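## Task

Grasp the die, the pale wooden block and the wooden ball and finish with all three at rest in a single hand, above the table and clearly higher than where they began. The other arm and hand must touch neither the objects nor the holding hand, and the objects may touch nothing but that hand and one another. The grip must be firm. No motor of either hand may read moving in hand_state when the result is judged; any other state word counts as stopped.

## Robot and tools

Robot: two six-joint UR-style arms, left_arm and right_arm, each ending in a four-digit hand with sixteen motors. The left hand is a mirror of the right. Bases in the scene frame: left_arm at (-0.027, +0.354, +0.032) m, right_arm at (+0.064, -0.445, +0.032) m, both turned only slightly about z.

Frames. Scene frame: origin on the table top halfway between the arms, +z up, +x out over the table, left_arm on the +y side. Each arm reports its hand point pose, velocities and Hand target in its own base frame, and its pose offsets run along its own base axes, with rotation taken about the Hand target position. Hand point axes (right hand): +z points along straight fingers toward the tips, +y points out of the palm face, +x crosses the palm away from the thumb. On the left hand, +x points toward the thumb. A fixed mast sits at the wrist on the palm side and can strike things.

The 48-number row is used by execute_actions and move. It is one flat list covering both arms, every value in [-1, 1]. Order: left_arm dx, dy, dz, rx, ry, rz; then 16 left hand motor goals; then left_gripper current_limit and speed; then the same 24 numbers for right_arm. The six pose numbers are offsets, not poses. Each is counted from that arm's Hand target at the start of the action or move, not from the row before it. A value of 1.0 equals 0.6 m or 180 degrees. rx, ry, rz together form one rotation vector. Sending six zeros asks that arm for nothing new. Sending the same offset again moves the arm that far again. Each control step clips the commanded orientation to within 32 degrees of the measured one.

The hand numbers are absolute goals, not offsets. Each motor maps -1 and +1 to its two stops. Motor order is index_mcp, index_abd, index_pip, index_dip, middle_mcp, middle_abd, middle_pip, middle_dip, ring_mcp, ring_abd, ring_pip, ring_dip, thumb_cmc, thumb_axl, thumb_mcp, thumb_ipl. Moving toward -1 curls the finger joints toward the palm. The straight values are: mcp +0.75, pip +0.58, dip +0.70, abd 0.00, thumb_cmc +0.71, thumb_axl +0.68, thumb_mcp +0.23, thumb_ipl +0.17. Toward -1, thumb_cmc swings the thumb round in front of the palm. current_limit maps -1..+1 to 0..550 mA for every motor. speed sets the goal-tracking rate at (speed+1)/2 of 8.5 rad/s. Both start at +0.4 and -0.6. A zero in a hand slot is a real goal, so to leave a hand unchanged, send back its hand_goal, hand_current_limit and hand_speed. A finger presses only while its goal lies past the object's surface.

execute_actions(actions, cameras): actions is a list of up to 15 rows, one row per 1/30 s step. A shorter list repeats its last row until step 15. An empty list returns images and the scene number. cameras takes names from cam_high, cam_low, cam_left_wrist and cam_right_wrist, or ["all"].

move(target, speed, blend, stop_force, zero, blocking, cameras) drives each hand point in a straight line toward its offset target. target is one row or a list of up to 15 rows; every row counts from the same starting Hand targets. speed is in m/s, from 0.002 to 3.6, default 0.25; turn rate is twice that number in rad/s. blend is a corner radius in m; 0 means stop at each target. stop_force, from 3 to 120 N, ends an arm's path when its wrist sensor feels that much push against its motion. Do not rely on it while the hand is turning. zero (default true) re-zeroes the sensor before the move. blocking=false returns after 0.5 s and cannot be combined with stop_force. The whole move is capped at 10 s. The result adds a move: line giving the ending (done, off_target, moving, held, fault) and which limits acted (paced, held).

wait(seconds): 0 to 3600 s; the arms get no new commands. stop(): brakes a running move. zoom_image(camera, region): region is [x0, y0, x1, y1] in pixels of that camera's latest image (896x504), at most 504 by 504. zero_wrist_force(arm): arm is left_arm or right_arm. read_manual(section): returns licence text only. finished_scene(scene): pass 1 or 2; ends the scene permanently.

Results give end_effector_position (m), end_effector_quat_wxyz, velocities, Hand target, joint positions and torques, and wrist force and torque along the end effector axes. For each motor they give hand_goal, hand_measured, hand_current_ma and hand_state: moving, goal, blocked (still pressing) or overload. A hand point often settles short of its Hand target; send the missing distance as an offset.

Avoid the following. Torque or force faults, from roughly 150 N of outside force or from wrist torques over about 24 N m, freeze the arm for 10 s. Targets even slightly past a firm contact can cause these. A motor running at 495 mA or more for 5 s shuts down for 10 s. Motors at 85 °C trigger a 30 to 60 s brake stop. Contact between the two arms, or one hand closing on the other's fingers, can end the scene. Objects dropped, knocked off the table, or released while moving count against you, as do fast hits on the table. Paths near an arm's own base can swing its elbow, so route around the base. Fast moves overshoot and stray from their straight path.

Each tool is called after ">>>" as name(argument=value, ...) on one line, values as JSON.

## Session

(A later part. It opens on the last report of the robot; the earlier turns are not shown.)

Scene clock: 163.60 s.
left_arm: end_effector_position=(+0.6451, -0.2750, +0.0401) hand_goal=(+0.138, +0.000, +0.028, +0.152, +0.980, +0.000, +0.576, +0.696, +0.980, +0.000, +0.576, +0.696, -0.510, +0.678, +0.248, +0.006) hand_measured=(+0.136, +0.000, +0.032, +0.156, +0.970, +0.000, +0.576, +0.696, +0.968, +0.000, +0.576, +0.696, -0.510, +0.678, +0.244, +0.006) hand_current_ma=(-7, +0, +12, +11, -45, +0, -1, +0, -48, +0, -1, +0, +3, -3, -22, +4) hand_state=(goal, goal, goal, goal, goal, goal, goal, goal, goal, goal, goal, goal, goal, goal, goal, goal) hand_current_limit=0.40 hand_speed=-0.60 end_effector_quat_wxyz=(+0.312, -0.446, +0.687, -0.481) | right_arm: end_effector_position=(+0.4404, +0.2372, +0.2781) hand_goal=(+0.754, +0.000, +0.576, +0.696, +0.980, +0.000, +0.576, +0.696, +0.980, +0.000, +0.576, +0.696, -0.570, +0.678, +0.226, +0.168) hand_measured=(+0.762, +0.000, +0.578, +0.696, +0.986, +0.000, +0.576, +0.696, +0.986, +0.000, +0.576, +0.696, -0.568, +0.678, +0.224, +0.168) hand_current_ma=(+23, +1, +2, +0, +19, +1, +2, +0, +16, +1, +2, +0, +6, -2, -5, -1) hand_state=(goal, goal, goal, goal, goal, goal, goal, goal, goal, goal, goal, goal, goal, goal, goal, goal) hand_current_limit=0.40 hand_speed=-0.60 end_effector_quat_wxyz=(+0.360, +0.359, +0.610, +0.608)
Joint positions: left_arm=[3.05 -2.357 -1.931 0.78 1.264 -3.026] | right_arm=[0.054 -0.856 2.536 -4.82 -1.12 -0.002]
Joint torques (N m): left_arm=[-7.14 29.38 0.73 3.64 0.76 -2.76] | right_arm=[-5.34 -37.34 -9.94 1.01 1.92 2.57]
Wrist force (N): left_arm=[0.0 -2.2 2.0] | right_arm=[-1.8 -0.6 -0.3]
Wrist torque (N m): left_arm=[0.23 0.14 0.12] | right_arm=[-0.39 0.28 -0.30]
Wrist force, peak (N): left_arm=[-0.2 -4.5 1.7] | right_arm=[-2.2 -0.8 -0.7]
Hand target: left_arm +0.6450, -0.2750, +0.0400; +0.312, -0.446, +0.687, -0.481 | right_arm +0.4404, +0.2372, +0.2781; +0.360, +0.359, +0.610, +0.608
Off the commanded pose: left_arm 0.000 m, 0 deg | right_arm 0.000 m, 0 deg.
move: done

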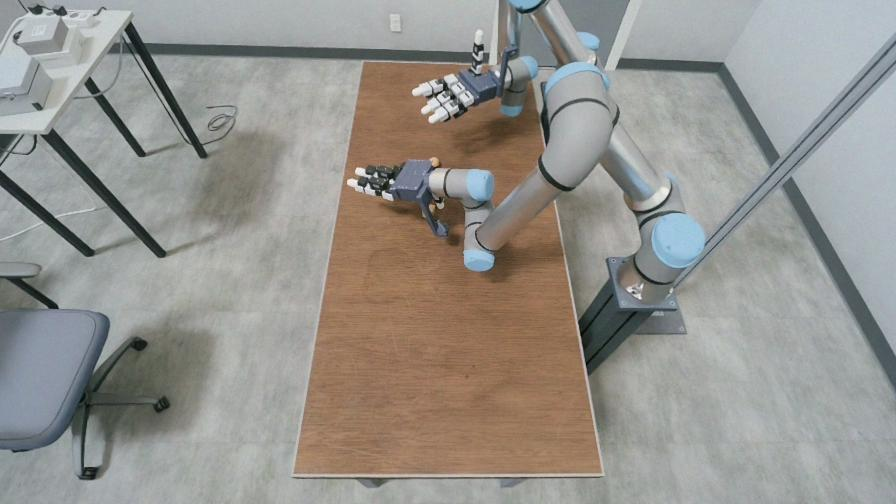

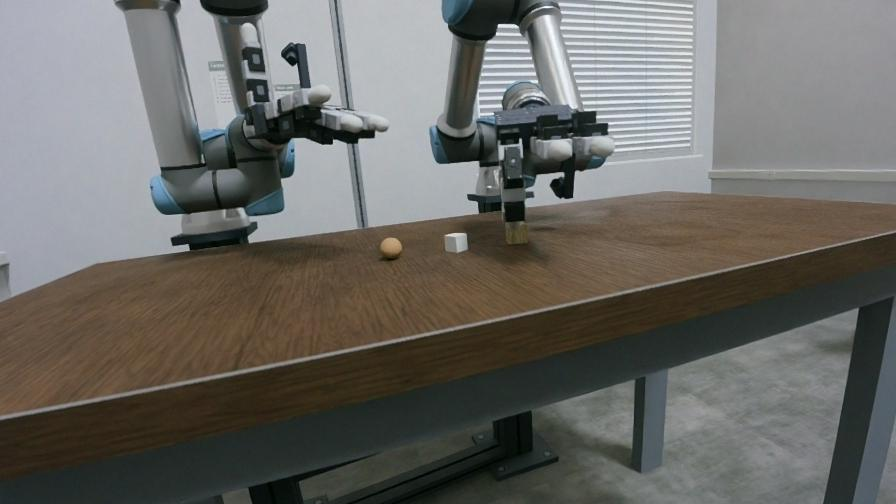

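>>> move(target=[0.0025,0.0067,-0.04,0,0,0, 0.137,0,0.028,0.151,0.98,0,0.576,0.696,0.98,0,0.576,0.696,-0.511,0.678,0.247,0.005,0.4,-0.6, 0,0,0,0,0,0, 0.754,0,0.576,0.696,0.98,0,0.576,0.696,0.98,0,0.576,0.696,-0.571,0.678,0.226,0.168,0.4,-0.6], speed=0.1, cameras=["cam_high","cam_low"])

>>> zoom_image(camera="cam_low", region=[470, 170, 570, 260])

>>> zoom_image(camera="cam_high", region=[380, 160, 480, 240])

Scene clock: 171.40 s.
left_arm: end_effector_position=(+0.6466, -0.2710, +0.0161) hand_goal=(+0.138, +0.000, +0.028, +0.152, +0.980, +0.000, +0.576, +0.696, +0.980, +0.000, +0.576, +0.696, -0.510, +0.678, +0.248, +0.006) hand_measured=(+0.136, +0.000, +0.032, +0.156, +0.970, +0.000, +0.576, +0.696, +0.968, +0.000, +0.576, +0.696, -0.510, +0.678, +0.244, +0.006) hand_current_ma=(-7, +0, +12, +11, -45, +0, -1, +0, -48, +0, -1, +0, +3, -3, -22, +4) hand_state=(goal, goal, goal, goal, goal, goal, goal, goal, goal, goal, goal, goal, goal, goal, goal, goal) hand_current_limit=0.40 hand_speed=-0.60 end_effector_quat_wxyz=(+0.312, -0.446, +0.687, -0.481) | right_arm: end_effector_position=(+0.4404, +0.2372, +0.2781) hand_goal=(+0.754, +0.000, +0.576, +0.696, +0.980, +0.000, +0.576, +0.696, +0.980, +0.000, +0.576, +0.696, -0.570, +0.678, +0.226, +0.168) hand_measured=(+0.762, +0.000, +0.578, +0.696, +0.986, +0.000, +0.576, +0.696, +0.986, +0.000, +0.576, +0.696, -0.568, +0.678, +0.224, +0.168) hand_current_ma=(+23, +1, +2, +0, +19, +1, +2, +0, +16, +1, +2, +0, +6, -2, -5, -1) hand_state=(goal, goal, goal, goal, goal, goal, goal, goal, goal, goal, goal, goal, goal, goal, goal, goal) hand_current_limit=0.40 hand_speed=-0.60 end_effector_quat_wxyz=(+0.360, +0.359, +0.610, +0.608)
Joint positions: left_arm=[3.058 -2.412 -1.921 0.824 1.256 -3.023] | right_arm=[0.054 -0.856 2.536 -4.82 -1.12 -0.002]
Joint torques (N m): left_arm=[-8.24 40.15 0.75 2.25 1.99 -0.78] | right_arm=[-1.53 -37.05 -9.97 1.07 0.02 2.62]
Wrist force (N): left_arm=[0.0 -2.2 2.3] | right_arm=[-2.0 -0.8 -0.5]
Wrist torque (N m): left_arm=[0.21 0.14 0.09] | right_arm=[-0.39 0.30 -0.32]
Wrist force, peak (N): left_arm=[0.5 -3.4 1.7] | right_arm=[-2.4 -0.7 -0.3]
Hand target: left_arm +0.6465, -0.2710, +0.0160; +0.312, -0.446, +0.687, -0.481 | right_arm +0.4404, +0.2372, +0.2781; +0.360, +0.359, +0.610, +0.608
Off the commanded pose: left_arm 0.000 m, 0 deg | right_arm 0.000 m, 0 deg.
move: done

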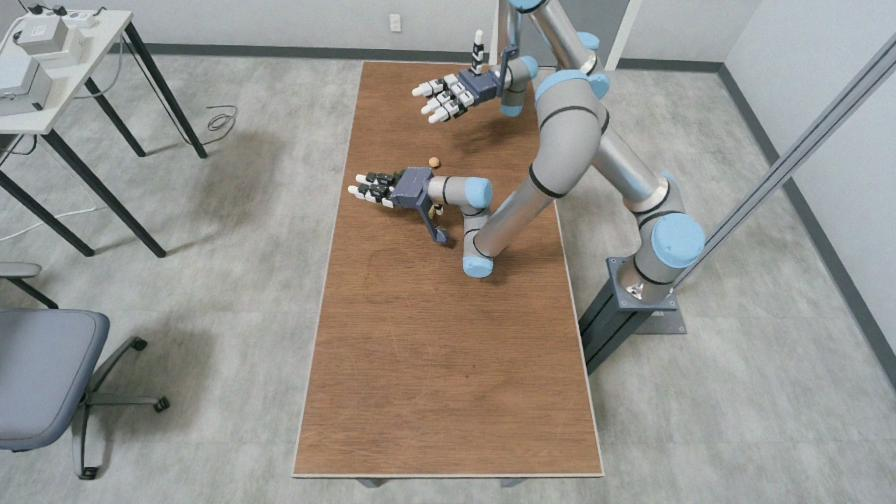

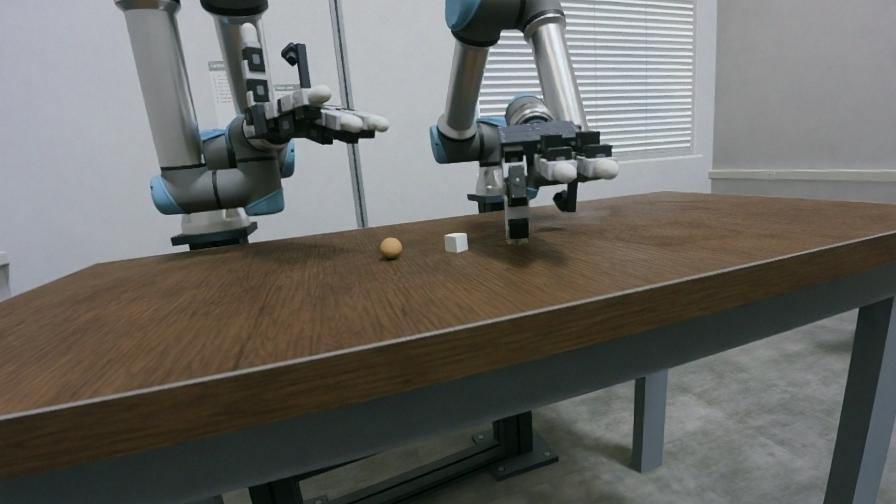

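Scaled by 5.040 from the camera's image (finer frame: 1280x720).

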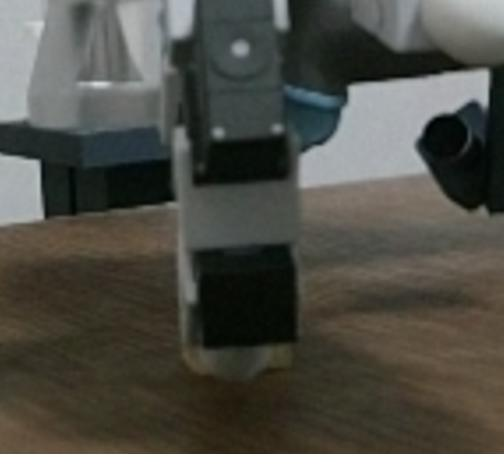

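Scaled by 5.040 from the camera's image (finer frame: 1280x720).

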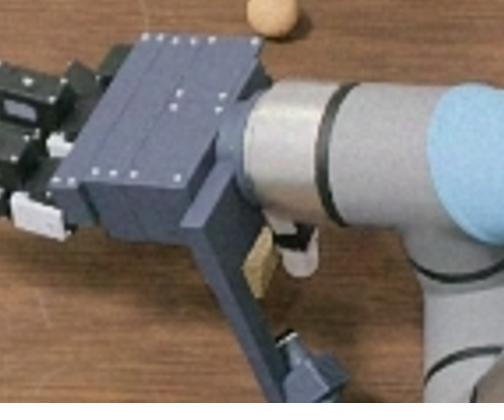

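>>> move(target=[0,0,-0.0067,0,0,0, 0.137,0,0.028,0.151,0.98,0,0.576,0.696,0.98,0,0.576,0.696,-0.511,0.678,0.247,0.005,0.4,-0.6, 0,0,0,0,0,0, 0.754,0,0.576,0.696,0.98,0,0.576,0.696,0.98,0,0.576,0.696,-0.571,0.678,0.226,0.168,0.4,-0.6], speed=0.05)

>>> execute_actions(actions=[[[0,0,0,0,0,0, -0.096,0,0.028,0.151,0.98,0,0.576,0.696,0.98,0,0.576,0.696,-0.511,0.678,0.034,0.005,0.4,-0.9, 0,0,0,0,0,0, 0.754,0,0.576,0.696,0.98,0,0.576,0.696,0.98,0,0.576,0.696,-0.571,0.678,0.226,0.168,0.4,-0.6]]], cameras=["cam_high","cam_low"])

>>> zoom_image(camera="cam_high", region=[380, 160, 480, 240])

>>> zoom_image(camera="cam_low", region=[470, 170, 570, 260])

Scene clock: 174.43 s.
left_arm: end_effector_position=(+0.6465, -0.2710, +0.0119) hand_goal=(+0.138, +0.000, +0.028, +0.152, +0.980, +0.000, +0.576, +0.696, +0.980, +0.000, +0.576, +0.696, -0.510, +0.678, +0.248, +0.006) hand_measured=(+0.136, +0.000, +0.032, +0.156, +0.970, +0.000, +0.576, +0.696, +0.968, +0.000, +0.576, +0.696, -0.510, +0.678, +0.244, +0.006) hand_current_ma=(-7, +0, +12, +11, -45, +0, -1, +0, -48, +0, -1, +0, +3, -3, -22, +4) hand_state=(goal, goal, goal, goal, goal, goal, goal, goal, goal, goal, goal, goal, goal, goal, goal, goal) hand_current_limit=0.40 hand_speed=-0.60 end_effector_quat_wxyz=(+0.312, -0.446, +0.687, -0.481) | right_arm: end_effector_position=(+0.4404, +0.2372, +0.2781) hand_goal=(+0.754, +0.000, +0.576, +0.696, +0.980, +0.000, +0.576, +0.696, +0.980, +0.000, +0.576, +0.696, -0.570, +0.678, +0.226, +0.168) hand_measured=(+0.762, +0.000, +0.578, +0.696, +0.986, +0.000, +0.576, +0.696, +0.986, +0.000, +0.576, +0.696, -0.568, +0.678, +0.224, +0.168) hand_current_ma=(+23, +1, +2, +0, +19, +1, +2, +0, +16, +1, +2, +0, +6, -2, -5, -1) hand_state=(goal, goal, goal, goal, goal, goal, goal, goal, goal, goal, goal, goal, goal, goal, goal, goal) hand_current_limit=0.40 hand_speed=-0.60 end_effector_quat_wxyz=(+0.360, +0.359, +0.610, +0.608)
Joint positions: left_arm=[3.058 -2.422 -1.919 0.831 1.256 -3.023] | right_arm=[0.054 -0.856 2.536 -4.82 -1.12 -0.002]
Joint torques (N m): left_arm=[-6.76 52.03 15.8 0.87 2.28 -2.31] | right_arm=[2.45 -36.65 -9.84 1.07 -1.52 2.62]
Wrist force (N): left_arm=[0.1 -2.0 2.2] | right_arm=[-2.0 -0.9 -0.7]
Wrist torque (N m): left_arm=[0.23 0.11 0.11] | right_arm=[-0.38 0.32 -0.31]
Wrist force, peak (N): left_arm=[0.0 -2.5 2.3] | right_arm=[-2.3 -0.7 -0.3]
Hand target: left_arm +0.6465, -0.2710, +0.0120; +0.312, -0.446, +0.687, -0.481 | right_arm +0.4404, +0.2372, +0.2781; +0.360, +0.359, +0.610, +0.608
Off the commanded pose: left_arm 0.000 m, 0 deg | right_arm 0.000 m, 0 deg.
move: done

Scene clock: 175.27 s.
left_arm: end_effector_position=(+0.6465, -0.2710, +0.0120) hand_goal=(-0.096, +0.000, +0.028, +0.152, +0.980, +0.000, +0.576, +0.696, +0.980, +0.000, +0.576, +0.696, -0.510, +0.678, +0.034, +0.006) hand_measured=(-0.014, +0.000, +0.038, +0.154, +0.970, +0.000, +0.576, +0.696, +0.968, +0.000, +0.576, +0.696, -0.510, +0.678, +0.120, +0.018) hand_current_ma=(+385, +0, +40, +9, -45, +0, -1, +0, -48, +0, -1, +0, +2, -3, +382, +63) hand_state=(blocked, goal, goal, goal, goal, goal, goal, goal, goal, goal, goal, goal, goal, goal, blocked, goal) hand_current_limit=0.40 hand_speed=-0.90 end_effector_quat_wxyz=(+0.312, -0.446, +0.687, -0.481) | right_arm: end_effector_position=(+0.4404, +0.2372, +0.2781) hand_goal=(+0.754, +0.000, +0.576, +0.696, +0.980, +0.000, +0.576, +0.696, +0.980, +0.000, +0.576, +0.696, -0.570, +0.678, +0.226, +0.168) hand_measured=(+0.762, +0.000, +0.578, +0.696, +0.986, +0.000, +0.576, +0.696, +0.986, +0.000, +0.576, +0.696, -0.568, +0.678, +0.224, +0.168) hand_current_ma=(+23, +1, +2, +0, +19, +1, +2, +0, +16, +1, +2, +0, +6, -2, -5, -1) hand_state=(goal, goal, goal, goal, goal, goal, goal, goal, goal, goal, goal, goal, goal, goal, goal, goal) hand_current_limit=0.40 hand_speed=-0.60 end_effector_quat_wxyz=(+0.360, +0.359, +0.610, +0.608)
Joint positions: left_arm=[3.058 -2.422 -1.919 0.831 1.256 -3.023] | right_arm=[0.054 -0.856 2.536 -4.82 -1.12 -0.002]
Joint torques (N m): left_arm=[-8.69 51.62 9.32 0.8 2.14 -2.47] | right_arm=[3.65 -37.63 -9.59 1.12 -1.9 2.57]
Wrist force (N): left_arm=[0.3 -5.1 1.6] | right_arm=[-1.8 -0.9 -0.5]
Wrist torque (N m): left_arm=[0.04 0.11 0.06] | right_arm=[-0.41 0.28 -0.30]
Wrist force, peak (N): left_arm=[0.2 -5.4 1.5] | right_arm=[-2.3 -0.8 -0.2]
Hand target: left_arm +0.6465, -0.2710, +0.0120; +0.312, -0.446, +0.687, -0.481 | right_arm +0.4404, +0.2372, +0.2781; +0.360, +0.359, +0.610, +0.608
Off the commanded pose: left_arm 0.000 m, 0 deg | right_arm 0.000 m, 0 deg.
Step readings (end_effector_position of left_arm | right_arm):
0: (+0.6465, -0.2710, +0.0119) | (+0.4404, +0.2372, +0.2781)
1: (+0.6465, -0.2710, +0.0119) | (+0.4404, +0.2372, +0.2781)
2: (+0.6465, -0.2710, +0.0119) | (+0.4404, +0.2372, +0.2781)
4: (+0.6465, -0.2710, +0.0119) | (+0.4404, +0.2372, +0.2781)
8: (+0.6465, -0.2710, +0.0120) | (+0.4404, +0.2372, +0.2781)
15: (+0.6465, -0.2710, +0.0120) | (+0.4404, +0.2372, +0.2781)

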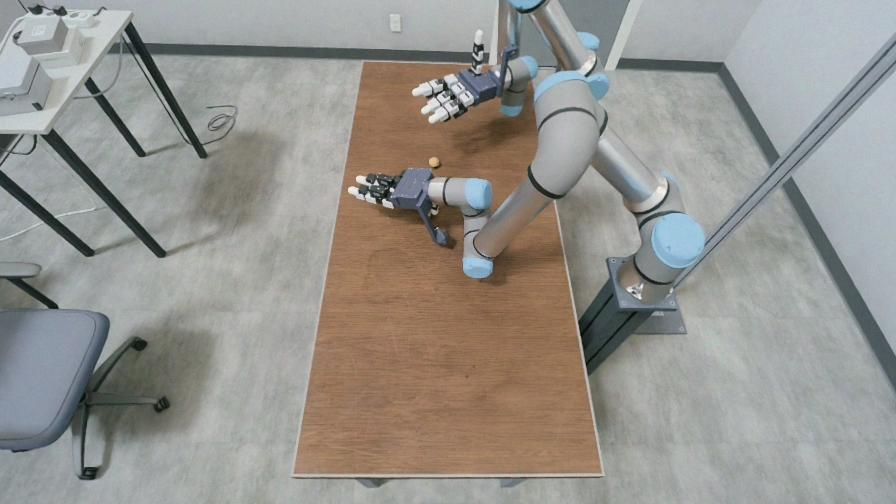

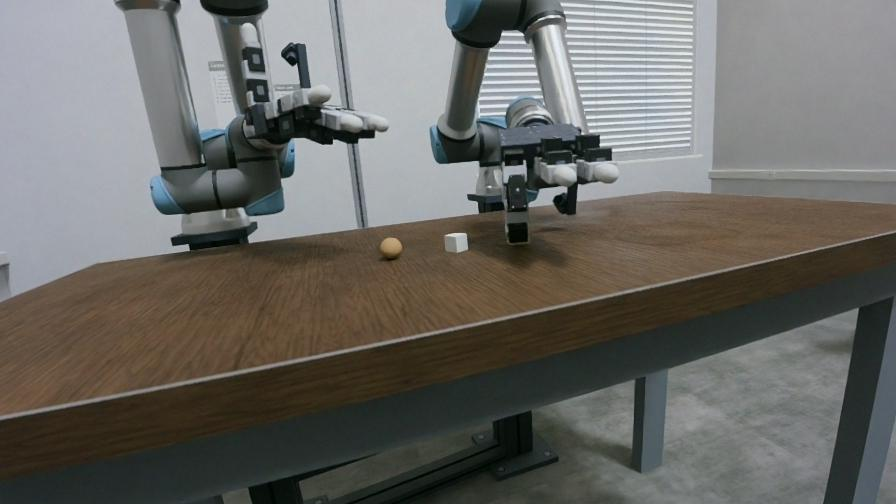

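Scaled by 5.040 from the camera's image (finer frame: 1280x720).

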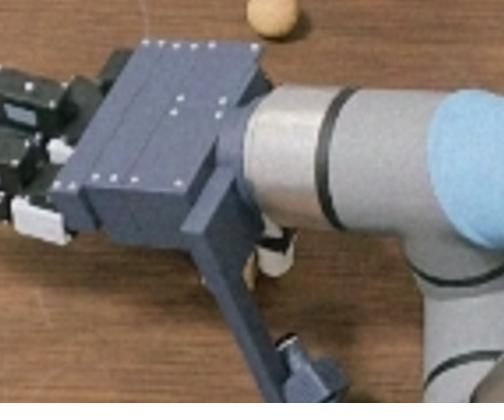

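Scaled by 5.040 from the camera's image (finer frame: 1280x720).

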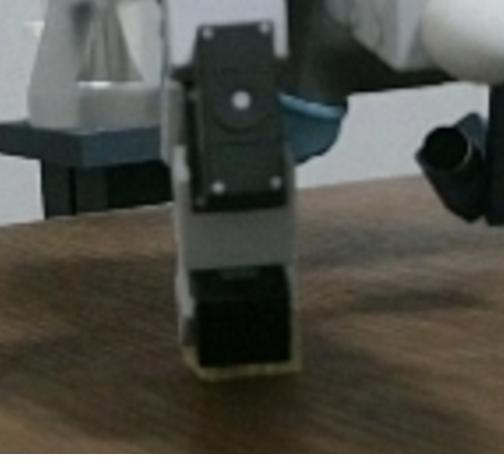

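>>> move(target=[[0,0,0.1,0,0,0, -0.096,0,0.028,0.151,0.98,0,0.576,0.696,0.98,0,0.576,0.696,-0.511,0.678,0.034,0.005,0.4,-0.9, 0.0024,0.1333,0,0,0,0, 0.754,0,0.576,0.696,0.98,0,0.576,0.696,0.98,0,0.576,0.696,-0.571,0.678,0.226,0.168,0.4,-0.6],[-0.1182,-0.4517,0.58,0,0,-0.2108, -0.096,0,0.028,0.151,0.98,0,0.576,0.696,0.98,0,0.576,0.696,-0.511,0.678,0.034,0.005,0.4,-0.9, 0.0024,0.1333,0,0,0,0, 0.754,0,0.576,0.696,0.98,0,0.576,0.696,0.98,0,0.576,0.696,-0.571,0.678,0.226,0.168,0.4,-0.6]], speed=0.2, blend=[0.02, 0], cameras=["all"])

Scene clock: 185.90 s.
left_arm: end_effector_position=(+0.5756, -0.5420, +0.3600) hand_goal=(-0.096, +0.000, +0.028, +0.152, +0.980, +0.000, +0.576, +0.696, +0.980, +0.000, +0.576, +0.696, -0.510, +0.678, +0.034, +0.006) hand_measured=(-0.094, -0.004, +0.032, +0.156, +0.970, +0.000, +0.576, +0.696, +0.968, +0.000, +0.576, +0.696, -0.514, +0.676, +0.036, +0.008) hand_current_ma=(+6, -9, +17, +12, -45, +0, -1, +0, -48, +0, -1, +0, -12, -9, +9, +11) hand_state=(goal, goal, goal, goal, goal, goal, goal, goal, goal, goal, goal, goal, goal, goal, goal, goal) hand_current_limit=0.40 hand_speed=-0.90 end_effector_quat_wxyz=(+0.139, -0.199, +0.795, -0.556) | right_arm: end_effector_position=(+0.4418, +0.3172, +0.2781) hand_goal=(+0.754, +0.000, +0.576, +0.696, +0.980, +0.000, +0.576, +0.696, +0.980, +0.000, +0.576, +0.696, -0.570, +0.678, +0.226, +0.168) hand_measured=(+0.762, +0.000, +0.578, +0.696, +0.986, +0.002, +0.576, +0.696, +0.986, +0.002, +0.576, +0.694, -0.568, +0.678, +0.224, +0.168) hand_current_ma=(+24, +1, +2, +0, +19, +6, +0, +0, +18, +4, +0, -6, +5, -2, -4, -1) hand_state=(goal, goal, goal, goal, goal, goal, goal, goal, goal, goal, goal, goal, goal, goal, goal, goal) hand_current_limit=0.40 hand_speed=-0.60 end_effector_quat_wxyz=(+0.360, +0.359, +0.610, +0.608)
Joint positions: left_arm=[2.731 -2.045 -1.387 -0.144 0.948 -2.877] | right_arm=[0.35 -0.863 2.391 -4.668 -1.416 -0.002]
Joint torques (N m): left_arm=[-4.49 53.03 34.8 0.7 -2.13 -2.55] | right_arm=[-2.36 -33.77 -6.94 -4.76 2.46 -3]
Wrist force (N): left_arm=[-0.2 -2.7 2.3] | right_arm=[-1.9 -0.7 0.1]
Wrist torque (N m): left_arm=[0.15 0.15 0.15] | right_arm=[-0.44 0.29 -0.34]
Wrist force, peak (N): left_arm=[-16.3 5.6 2.0] | right_arm=[-8.9 8.2 -15.1]
Hand target: left_arm +0.5756, -0.5420, +0.3600; +0.139, -0.199, +0.795, -0.556 | right_arm +0.4418, +0.3172, +0.2781; +0.360, +0.359, +0.610, +0.608
Off the commanded pose: left_arm 0.000 m, 0 deg | right_arm 0.000 m, 0 deg.
move: done

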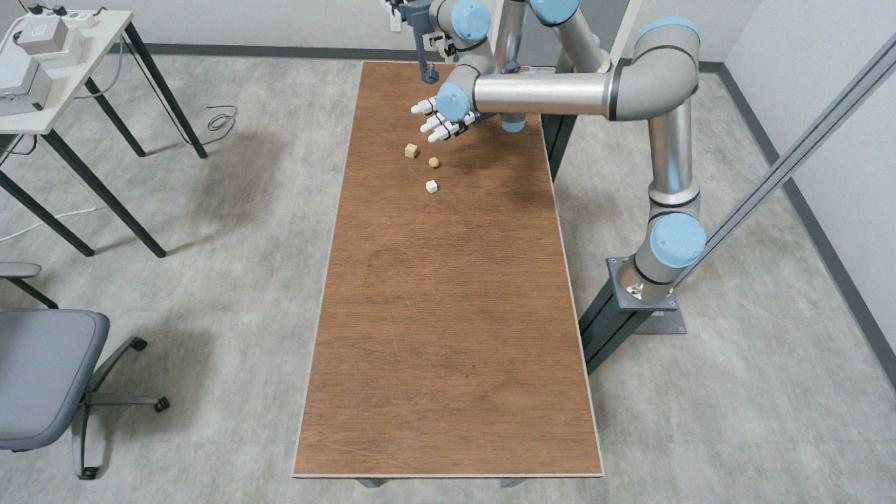

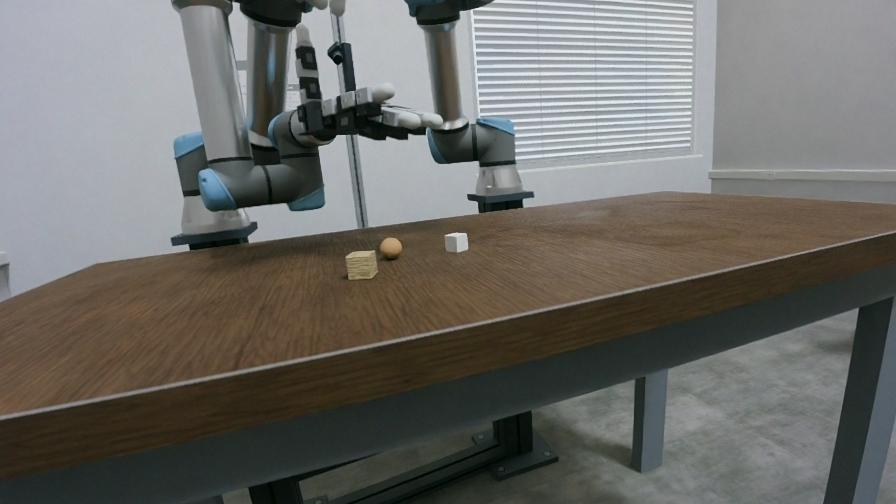

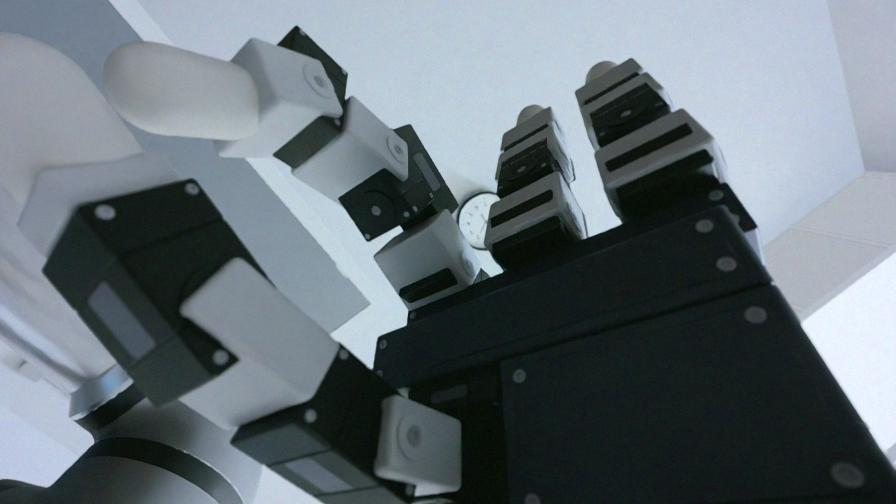

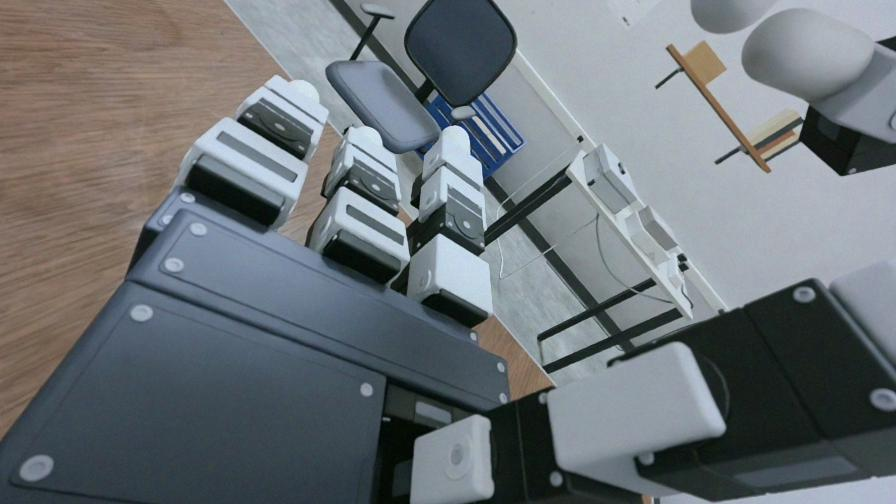

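>>> move(target=[[0,0,0.1,0,0,0, 0.137,0,0.028,0.151,0.98,0,0.576,0.696,0.98,0,0.576,0.696,-0.511,0.678,0.247,0.005,0.4,-0.6, 0,0,0,0,0,0, 0.754,0,0.576,0.696,0.98,0,0.576,0.696,0.98,0,0.576,0.696,-0.571,0.678,0.226,0.168,0.4,-0.6],[0.0815,0.225,0.1,0,0,0, 0.137,0,0.028,0.151,0.98,0,0.576,0.696,0.98,0,0.576,0.696,-0.511,0.678,0.247,0.005,0.4,-0.6, 0,0,0,0,0,0, 0.754,0,0.576,0.696,0.98,0,0.576,0.696,0.98,0,0.576,0.696,-0.571,0.678,0.226,0.168,0.4,-0.6]], speed=0.2, blend=[0.01, 0])

>>> move(target=[0,0,0,0,0,0, 0.137,0,0.028,0.151,0.98,0,0.576,0.696,0.98,0,0.576,0.696,-0.511,0.678,0.247,0.005,0.4,-0.6, -0.0048,-0.2667,0,0,0,0, 0.754,0,0.576,0.696,0.98,0,0.576,0.696,0.98,0,0.576,0.696,-0.571,0.678,0.226,0.168,0.4,-0.6], speed=0.2, cameras=["cam_high","cam_low","cam_right_wrist"])

Scene clock: 193.47 s.
left_arm: end_effector_position=(+0.6244, -0.4071, +0.4200) hand_goal=(+0.138, +0.000, +0.028, +0.152, +0.980, +0.000, +0.576, +0.696, +0.980, +0.000, +0.576, +0.696, -0.510, +0.678, +0.248, +0.006) hand_measured=(+0.130, -0.002, +0.032, +0.156, +0.970, +0.000, +0.576, +0.696, +0.968, +0.000, +0.576, +0.696, -0.512, +0.676, +0.244, +0.008) hand_current_ma=(-29, -8, +11, +12, -45, +0, -1, +0, -48, +0, -1, +0, -10, -9, -19, +9) hand_state=(goal, goal, goal, goal, goal, goal, goal, goal, goal, goal, goal, goal, goal, goal, goal, goal) hand_current_limit=0.40 hand_speed=-0.60 end_effector_quat_wxyz=(+0.139, -0.199, +0.795, -0.556) | right_arm: end_effector_position=(+0.4418, +0.3172, +0.2781) hand_goal=(+0.754, +0.000, +0.576, +0.696, +0.980, +0.000, +0.576, +0.696, +0.980, +0.000, +0.576, +0.696, -0.570, +0.678, +0.226, +0.168) hand_measured=(+0.762, +0.000, +0.578, +0.696, +0.986, +0.002, +0.576, +0.696, +0.986, +0.002, +0.576, +0.694, -0.568, +0.678, +0.224, +0.168) hand_current_ma=(+24, +1, +2, +0, +19, +6, +0, +0, +18, +4, +0, -6, +5, -2, -4, -1) hand_state=(goal, goal, goal, goal, goal, goal, goal, goal, goal, goal, goal, goal, goal, goal, goal, goal) hand_current_limit=0.40 hand_speed=-0.60 end_effector_quat_wxyz=(+0.360, +0.359, +0.610, +0.608)
Joint positions: left_arm=[2.97 -1.933 -1.381 -0.363 0.735 -2.728] | right_arm=[0.35 -0.863 2.391 -4.668 -1.416 -0.002]
Joint torques (N m): left_arm=[6.56 24.81 35.81 3.15 -0.66 -1.28] | right_arm=[-6.08 -39.3 7.6 -4.8 2.49 -3]
Wrist force (N): left_arm=[0.2 -2.9 2.1] | right_arm=[-2.0 -0.7 -0.7]
Wrist torque (N m): left_arm=[0.14 0.10 0.25] | right_arm=[-0.36 0.33 -0.35]
Wrist force, peak (N): left_arm=[1.2 -5.2 2.5] | right_arm=[-2.3 -0.7 -0.4]
Hand target: left_arm +0.6245, -0.4070, +0.4200; +0.139, -0.199, +0.795, -0.556 | right_arm +0.4418, +0.3172, +0.2781; +0.360, +0.359, +0.610, +0.608
Off the commanded pose: left_arm 0.000 m, 0 deg | right_arm 0.000 m, 0 deg.
move: done

Scene clock: 194.80 s.
left_arm: end_effector_position=(+0.6245, -0.4070, +0.4200) hand_goal=(+0.138, +0.000, +0.028, +0.152, +0.980, +0.000, +0.576, +0.696, +0.980, +0.000, +0.576, +0.696, -0.510, +0.678, +0.248, +0.006) hand_measured=(+0.130, -0.002, +0.032, +0.156, +0.970, +0.000, +0.576, +0.696, +0.968, +0.000, +0.576, +0.696, -0.512, +0.676, +0.244, +0.008) hand_current_ma=(-29, -8, +11, +12, -45, +0, -1, +0, -48, +0, -1, +0, -10, -9, -19, +9) hand_state=(goal, goal, goal, goal, goal, goal, goal, goal, goal, goal, goal, goal, goal, goal, goal, goal) hand_current_limit=0.40 hand_speed=-0.60 end_effector_quat_wxyz=(+0.139, -0.199, +0.795, -0.556) | right_arm: end_effector_position=(+0.4390, +0.1571, +0.2781) hand_goal=(+0.754, +0.000, +0.576, +0.696, +0.980, +0.000, +0.576, +0.696, +0.980, +0.000, +0.576, +0.696, -0.570, +0.678, +0.226, +0.168) hand_measured=(+0.762, +0.000, +0.578, +0.696, +0.986, +0.002, +0.576, +0.696, +0.986, +0.002, +0.576, +0.694, -0.568, +0.678, +0.224, +0.168) hand_current_ma=(+24, +1, +2, +0, +19, +4, +0, +0, +18, +4, +0, -6, +4, -2, -4, -1) hand_state=(goal, goal, goal, goal, goal, goal, goal, goal, goal, goal, goal, goal, goal, goal, goal, goal) hand_current_limit=0.40 hand_speed=-0.60 end_effector_quat_wxyz=(+0.360, +0.359, +0.610, +0.608) end_effector_velocity=(+0.000, +0.000, +0.000) end_effector_angular_velocity=(+0.000, +0.001, +0.003)
Joint positions: left_arm=[2.97 -1.933 -1.38 -0.363 0.735 -2.727] | right_arm=[-0.317 -0.824 2.636 -4.952 -0.749 -0.003]
Joint velocities: left_arm=[within noise] | right_arm=[-0.002 0 0 0.001 0.006 0]
Joint torques (N m): left_arm=[6.41 26.79 35.76 1.63 -3.06 2.73] | right_arm=[-9.2 -36.03 -4.51 -0.98 2.65 -0.63]
Wrist force (N): left_arm=[0.0 -2.9 2.1] | right_arm=[-2.0 -0.4 -0.4]
Wrist torque (N m): left_arm=[0.13 0.12 0.24] | right_arm=[-0.37 0.29 -0.31]
Wrist force, peak (N): left_arm=[0.0 -2.9 2.3] | right_arm=[-3.6 -0.9 -1.4]
Hand target: left_arm +0.6245, -0.4070, +0.4200; +0.139, -0.199, +0.795, -0.556 | right_arm +0.4390, +0.1572, +0.2781; +0.360, +0.359, +0.610, +0.608
Off the commanded pose: left_arm 0.000 m, 0 deg | right_arm 0.000 m, 0 deg.
move: done

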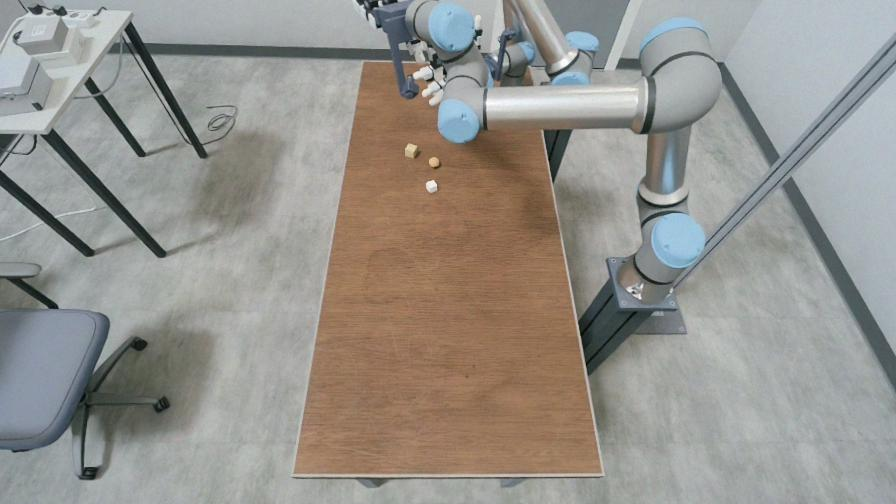

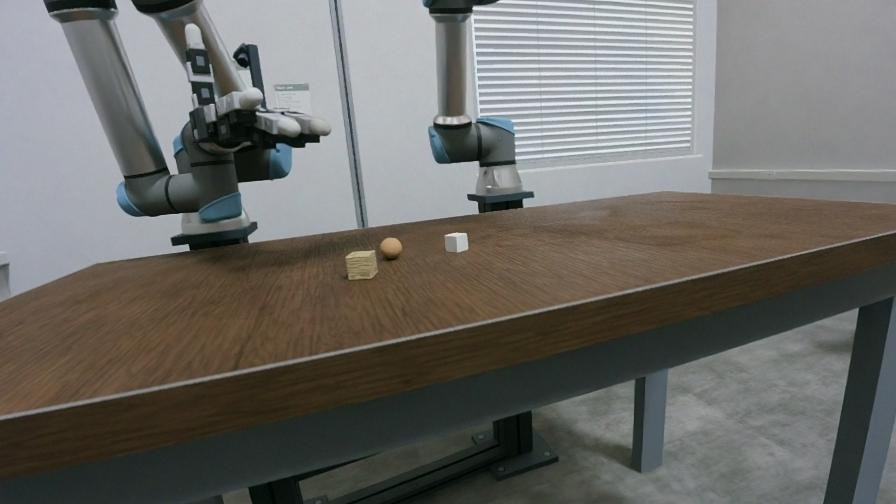

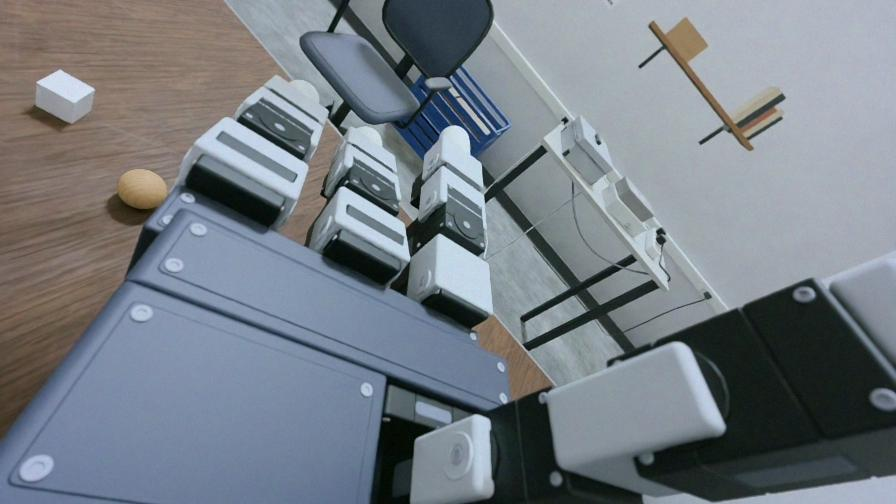

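>>> move(target=[0,0,-0.6,0,0,0, 0.137,0,0.028,0.151,0.98,0,0.576,0.696,0.98,0,0.576,0.696,-0.511,0.678,0.247,0.005,0.4,-0.6, 0,0,0,0,0,0, 0.754,0,0.576,0.696,0.98,0,0.576,0.696,0.98,0,0.576,0.696,-0.571,0.678,0.226,0.168,0.4,-0.6], speed=0.2, cameras=["cam_high","cam_low"])

Scene clock: 203.90 s.
left_arm: end_effector_position=(+0.6245, -0.4070, +0.0602) hand_goal=(+0.138, +0.000, +0.028, +0.152, +0.980, +0.000, +0.576, +0.696, +0.980, +0.000, +0.576, +0.696, -0.510, +0.678, +0.248, +0.006) hand_measured=(+0.130, -0.002, +0.032, +0.156, +0.970, +0.000, +0.576, +0.696, +0.968, +0.000, +0.576, +0.696, -0.512, +0.676, +0.244, +0.008) hand_current_ma=(-29, -8, +11, +12, -45, +0, -1, +0, -48, +0, -1, +0, -10, -9, -19, +9) hand_state=(goal, goal, goal, goal, goal, goal, goal, goal, goal, goal, goal, goal, goal, goal, goal, goal) hand_current_limit=0.40 hand_speed=-0.60 end_effector_quat_wxyz=(+0.139, -0.199, +0.795, -0.557) | right_arm: end_effector_position=(+0.4390, +0.1572, +0.2781) hand_goal=(+0.754, +0.000, +0.576, +0.696, +0.980, +0.000, +0.576, +0.696, +0.980, +0.000, +0.576, +0.696, -0.570, +0.678, +0.226, +0.168) hand_measured=(+0.762, +0.000, +0.578, +0.696, +0.986, +0.002, +0.576, +0.696, +0.986, +0.002, +0.576, +0.694, -0.568, +0.678, +0.224, +0.168) hand_current_ma=(+24, +1, +2, +0, +19, +4, +0, +0, +18, +4, +0, -6, +4, -2, -4, -1) hand_state=(goal, goal, goal, goal, goal, goal, goal, goal, goal, goal, goal, goal, goal, goal, goal, goal) hand_current_limit=0.40 hand_speed=-0.60 end_effector_quat_wxyz=(+0.360, +0.359, +0.610, +0.608)
Joint positions: left_arm=[2.97 -2.39 -1.706 0.419 0.735 -2.728] | right_arm=[-0.317 -0.824 2.636 -4.952 -0.749 -0.003]
Joint torques (N m): left_arm=[-5.82 35.03 5.37 3.21 -1.96 0.08] | right_arm=[-8.95 -35.3 -5.58 -4.2 2.55 2.53]
Wrist force (N): left_arm=[-0.1 -3.0 2.1] | right_arm=[-2.0 -0.1 -0.6]
Wrist torque (N m): left_arm=[0.13 0.12 0.23] | right_arm=[-0.31 0.31 -0.29]
Wrist force, peak (N): left_arm=[0.0 -5.1 1.2] | right_arm=[-2.3 -0.6 -0.6]
Hand target: left_arm +0.6245, -0.4070, +0.0600; +0.139, -0.199, +0.795, -0.556 | right_arm +0.4390, +0.1572, +0.2781; +0.360, +0.359, +0.610, +0.608
Off the commanded pose: left_arm 0.000 m, 0 deg | right_arm 0.000 m, 0 deg.
move: done

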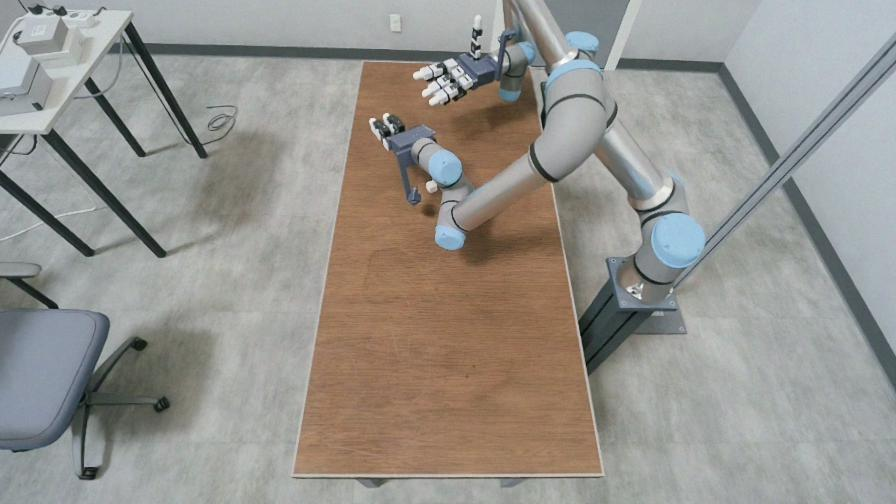

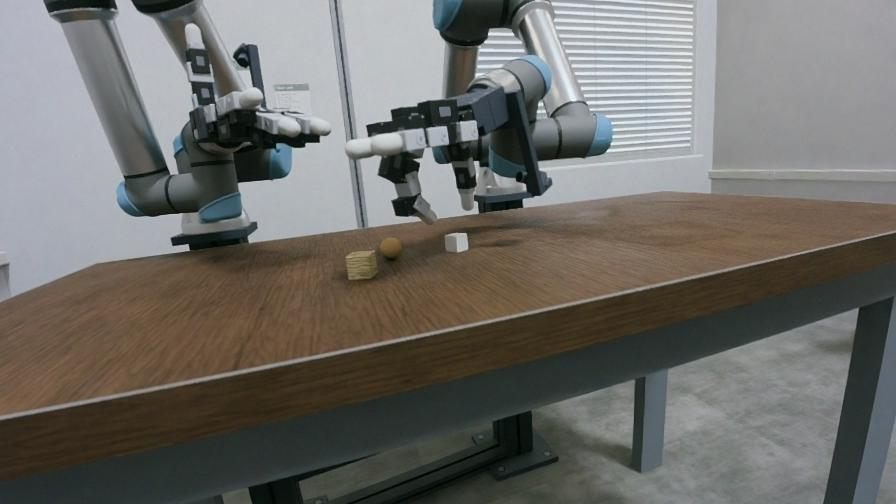

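>>> zoom_image(camera="cam_low", region=[340, 170, 540, 290])

>>> zoom_image(camera="cam_high", region=[360, 90, 480, 220])

Scaled by 2.520 from the camera's image (finer frame: 1280x720).

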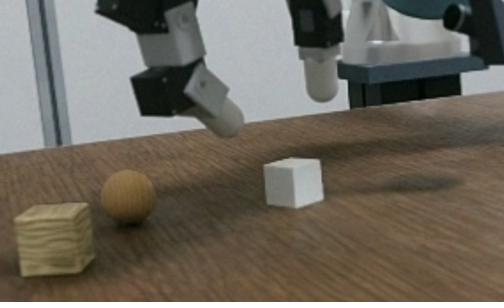

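Scaled by 3.877 from the camera's image (finer frame: 1280x720).

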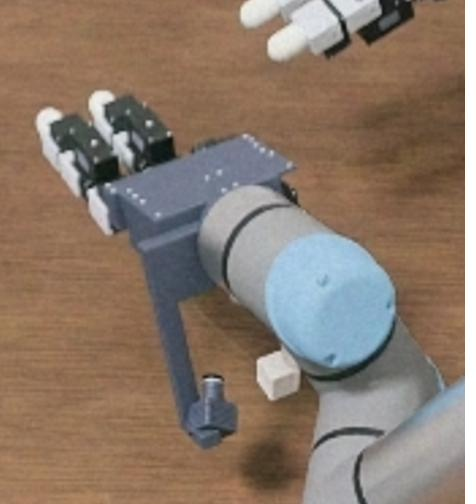

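>>> move(target=[0,0,-0.0833,0,0,0, 0.137,0,0.028,0.151,0.98,0,0.576,0.696,0.98,0,0.576,0.696,-0.511,0.678,0.247,0.005,0.4,-0.6, 0,0,0,0,0,0, 0.754,0,0.576,0.696,0.98,0,0.576,0.696,0.98,0,0.576,0.696,-0.571,0.678,0.226,0.168,0.4,-0.6], speed=0.08, cameras=["cam_low"])

>>> zoom_image(camera="cam_low", region=[340, 170, 540, 290])

Scene clock: 210.80 s.
left_arm: end_effector_position=(+0.6245, -0.4070, +0.0100) hand_goal=(+0.138, +0.000, +0.028, +0.152, +0.980, +0.000, +0.576, +0.696, +0.980, +0.000, +0.576, +0.696, -0.510, +0.678, +0.248, +0.006) hand_measured=(+0.136, +0.000, +0.026, +0.150, +0.970, +0.000, +0.576, +0.696, +0.968, +0.000, +0.576, +0.696, -0.512, +0.676, +0.244, +0.008) hand_current_ma=(-4, -2, -8, -9, -45, +0, -1, +0, -48, +0, -1, +0, -10, -9, -19, +9) hand_state=(goal, goal, goal, goal, goal, goal, goal, goal, goal, goal, goal, goal, goal, goal, goal, goal) hand_current_limit=0.40 hand_speed=-0.60 end_effector_quat_wxyz=(+0.139, -0.199, +0.795, -0.556) | right_arm: end_effector_position=(+0.4390, +0.1572, +0.2781) hand_goal=(+0.754, +0.000, +0.576, +0.696, +0.980, +0.000, +0.576, +0.696, +0.980, +0.000, +0.576, +0.696, -0.570, +0.678, +0.226, +0.168) hand_measured=(+0.762, +0.000, +0.578, +0.696, +0.986, +0.002, +0.576, +0.696, +0.986, +0.002, +0.576, +0.694, -0.568, +0.678, +0.224, +0.168) hand_current_ma=(+24, +1, +2, +0, +19, +4, +0, +0, +18, +4, +0, -6, +4, -2, -4, -1) hand_state=(goal, goal, goal, goal, goal, goal, goal, goal, goal, goal, goal, goal, goal, goal, goal, goal) hand_current_limit=0.40 hand_speed=-0.60 end_effector_quat_wxyz=(+0.360, +0.359, +0.610, +0.608)
Joint positions: left_arm=[2.97 -2.49 -1.689 0.502 0.735 -2.727] | right_arm=[-0.317 -0.824 2.636 -4.952 -0.749 -0.003]
Joint torques (N m): left_arm=[-2.23 50.98 2.15 1.87 0.49 -2.63] | right_arm=[-8.49 -34.73 -3.66 -4.25 2.6 2.09]
Wrist force (N): left_arm=[-0.2 -2.7 2.0] | right_arm=[-2.1 -0.4 -0.7]
Wrist torque (N m): left_arm=[0.18 0.14 0.20] | right_arm=[-0.33 0.32 -0.31]
Wrist force, peak (N): left_arm=[0.3 -8.1 1.7] | right_arm=[-2.2 -0.8 -0.5]
Hand target: left_arm +0.6245, -0.4070, +0.0100; +0.139, -0.199, +0.795, -0.556 | right_arm +0.4390, +0.1572, +0.2781; +0.360, +0.359, +0.610, +0.608
Off the commanded pose: left_arm 0.000 m, 0 deg | right_arm 0.000 m, 0 deg.
move: done

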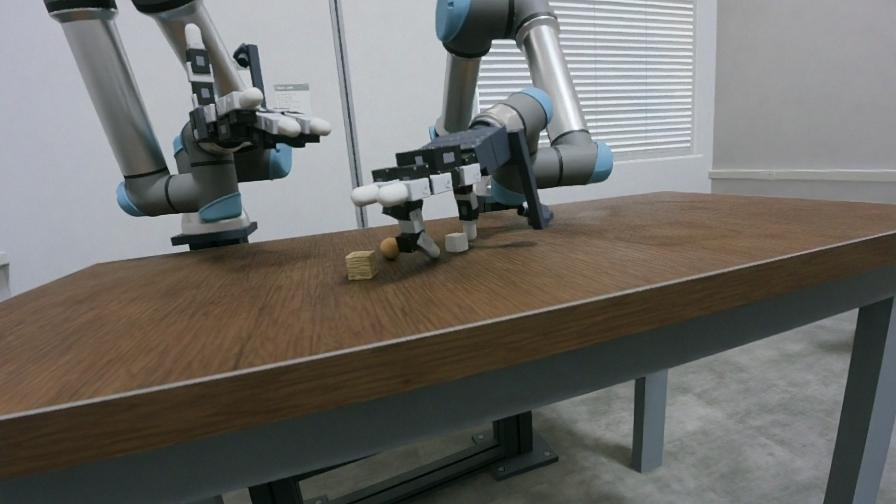

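Scaled by 2.520 from the camera's image (finer frame: 1280x720).

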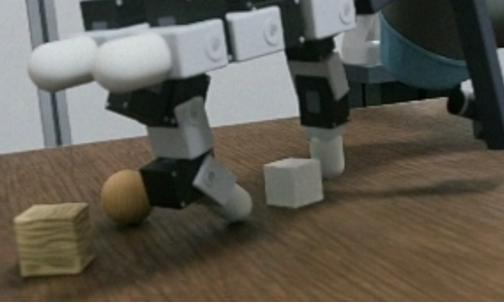

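>>> move(target=[0,0,0,0,0,0, -0.14,0,0.028,0.151,0.98,0,0.576,0.696,0.98,0,0.576,0.696,-0.511,0.678,0.0,0.005,0.4,-0.9, 0,0,0,0,0,0, 0.754,0,0.576,0.696,0.98,0,0.576,0.696,0.98,0,0.576,0.696,-0.571,0.678,0.226,0.168,0.4,-0.6], cameras=["cam_low"])

>>> zoom_image(camera="cam_low", region=[340, 170, 540, 290])

Scene clock: 214.23 s.
left_arm: end_effector_position=(+0.6245, -0.4070, +0.0100) hand_goal=(-0.140, +0.000, +0.028, +0.152, +0.980, +0.000, +0.576, +0.696, +0.980, +0.000, +0.576, +0.696, -0.510, +0.678, +0.000, +0.006) hand_measured=(-0.040, +0.000, +0.036, +0.150, +0.970, +0.000, +0.576, +0.696, +0.968, +0.000, +0.576, +0.696, -0.512, +0.676, +0.104, +0.018) hand_current_ma=(+385, -2, +28, -7, -45, +0, -1, +0, -48, +0, -1, +0, -9, -6, +385, +65) hand_state=(blocked, goal, goal, goal, goal, goal, goal, goal, goal, goal, goal, goal, goal, goal, blocked, goal) hand_current_limit=0.40 hand_speed=-0.90 end_effector_quat_wxyz=(+0.139, -0.199, +0.795, -0.556) | right_arm: end_effector_position=(+0.4390, +0.1572, +0.2781) hand_goal=(+0.754, +0.000, +0.576, +0.696, +0.980, +0.000, +0.576, +0.696, +0.980, +0.000, +0.576, +0.696, -0.570, +0.678, +0.226, +0.168) hand_measured=(+0.762, +0.000, +0.578, +0.696, +0.986, +0.002, +0.576, +0.696, +0.986, +0.002, +0.576, +0.694, -0.568, +0.678, +0.224, +0.168) hand_current_ma=(+24, +1, +2, +0, +19, +4, +0, +0, +18, +4, +0, -6, +4, -2, -4, -1) hand_state=(goal, goal, goal, goal, goal, goal, goal, goal, goal, goal, goal, goal, goal, goal, goal, goal) hand_current_limit=0.40 hand_speed=-0.60 end_effector_quat_wxyz=(+0.360, +0.359, +0.610, +0.608)
Joint positions: left_arm=[2.97 -2.49 -1.69 0.503 0.735 -2.727] | right_arm=[-0.317 -0.824 2.636 -4.952 -0.749 -0.003]
Joint torques (N m): left_arm=[-4.02 55.91 3.69 2.95 1.76 -2.44] | right_arm=[-8.45 -34.33 -1.22 -4.16 2.58 1.85]
Wrist force (N): left_arm=[-0.2 -6.5 1.7] | right_arm=[-1.7 -0.3 -0.7]
Wrist torque (N m): left_arm=[-0.07 0.17 0.16] | right_arm=[-0.33 0.27 -0.28]
Wrist force, peak (N): left_arm=[-0.2 -6.5 1.7] | right_arm=[-2.1 -1.0 -0.8]
Hand target: left_arm +0.6245, -0.4070, +0.0100; +0.139, -0.199, +0.795, -0.556 | right_arm +0.4390, +0.1572, +0.2781; +0.360, +0.359, +0.610, +0.608
Off the commanded pose: left_arm 0.000 m, 0 deg | right_arm 0.000 m, 0 deg.
move: done

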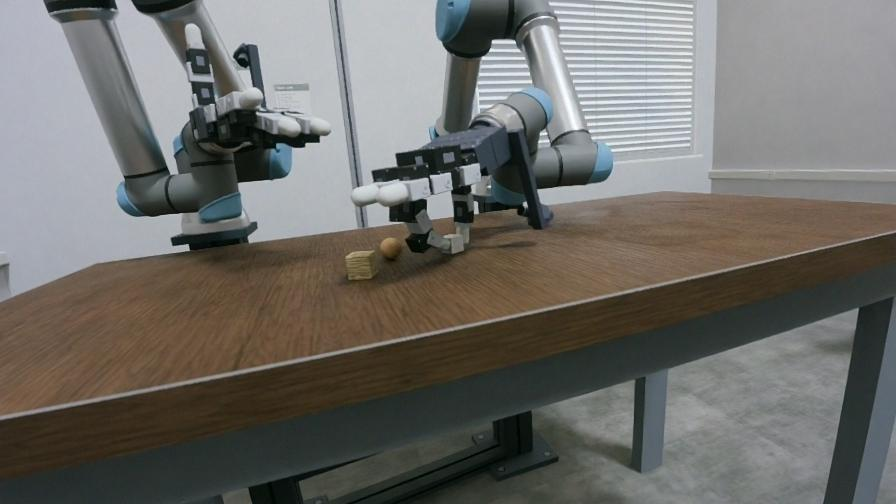

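Scaled by 2.520 from the camera's image (finer frame: 1280x720).

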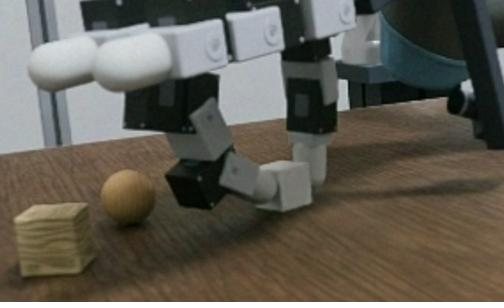

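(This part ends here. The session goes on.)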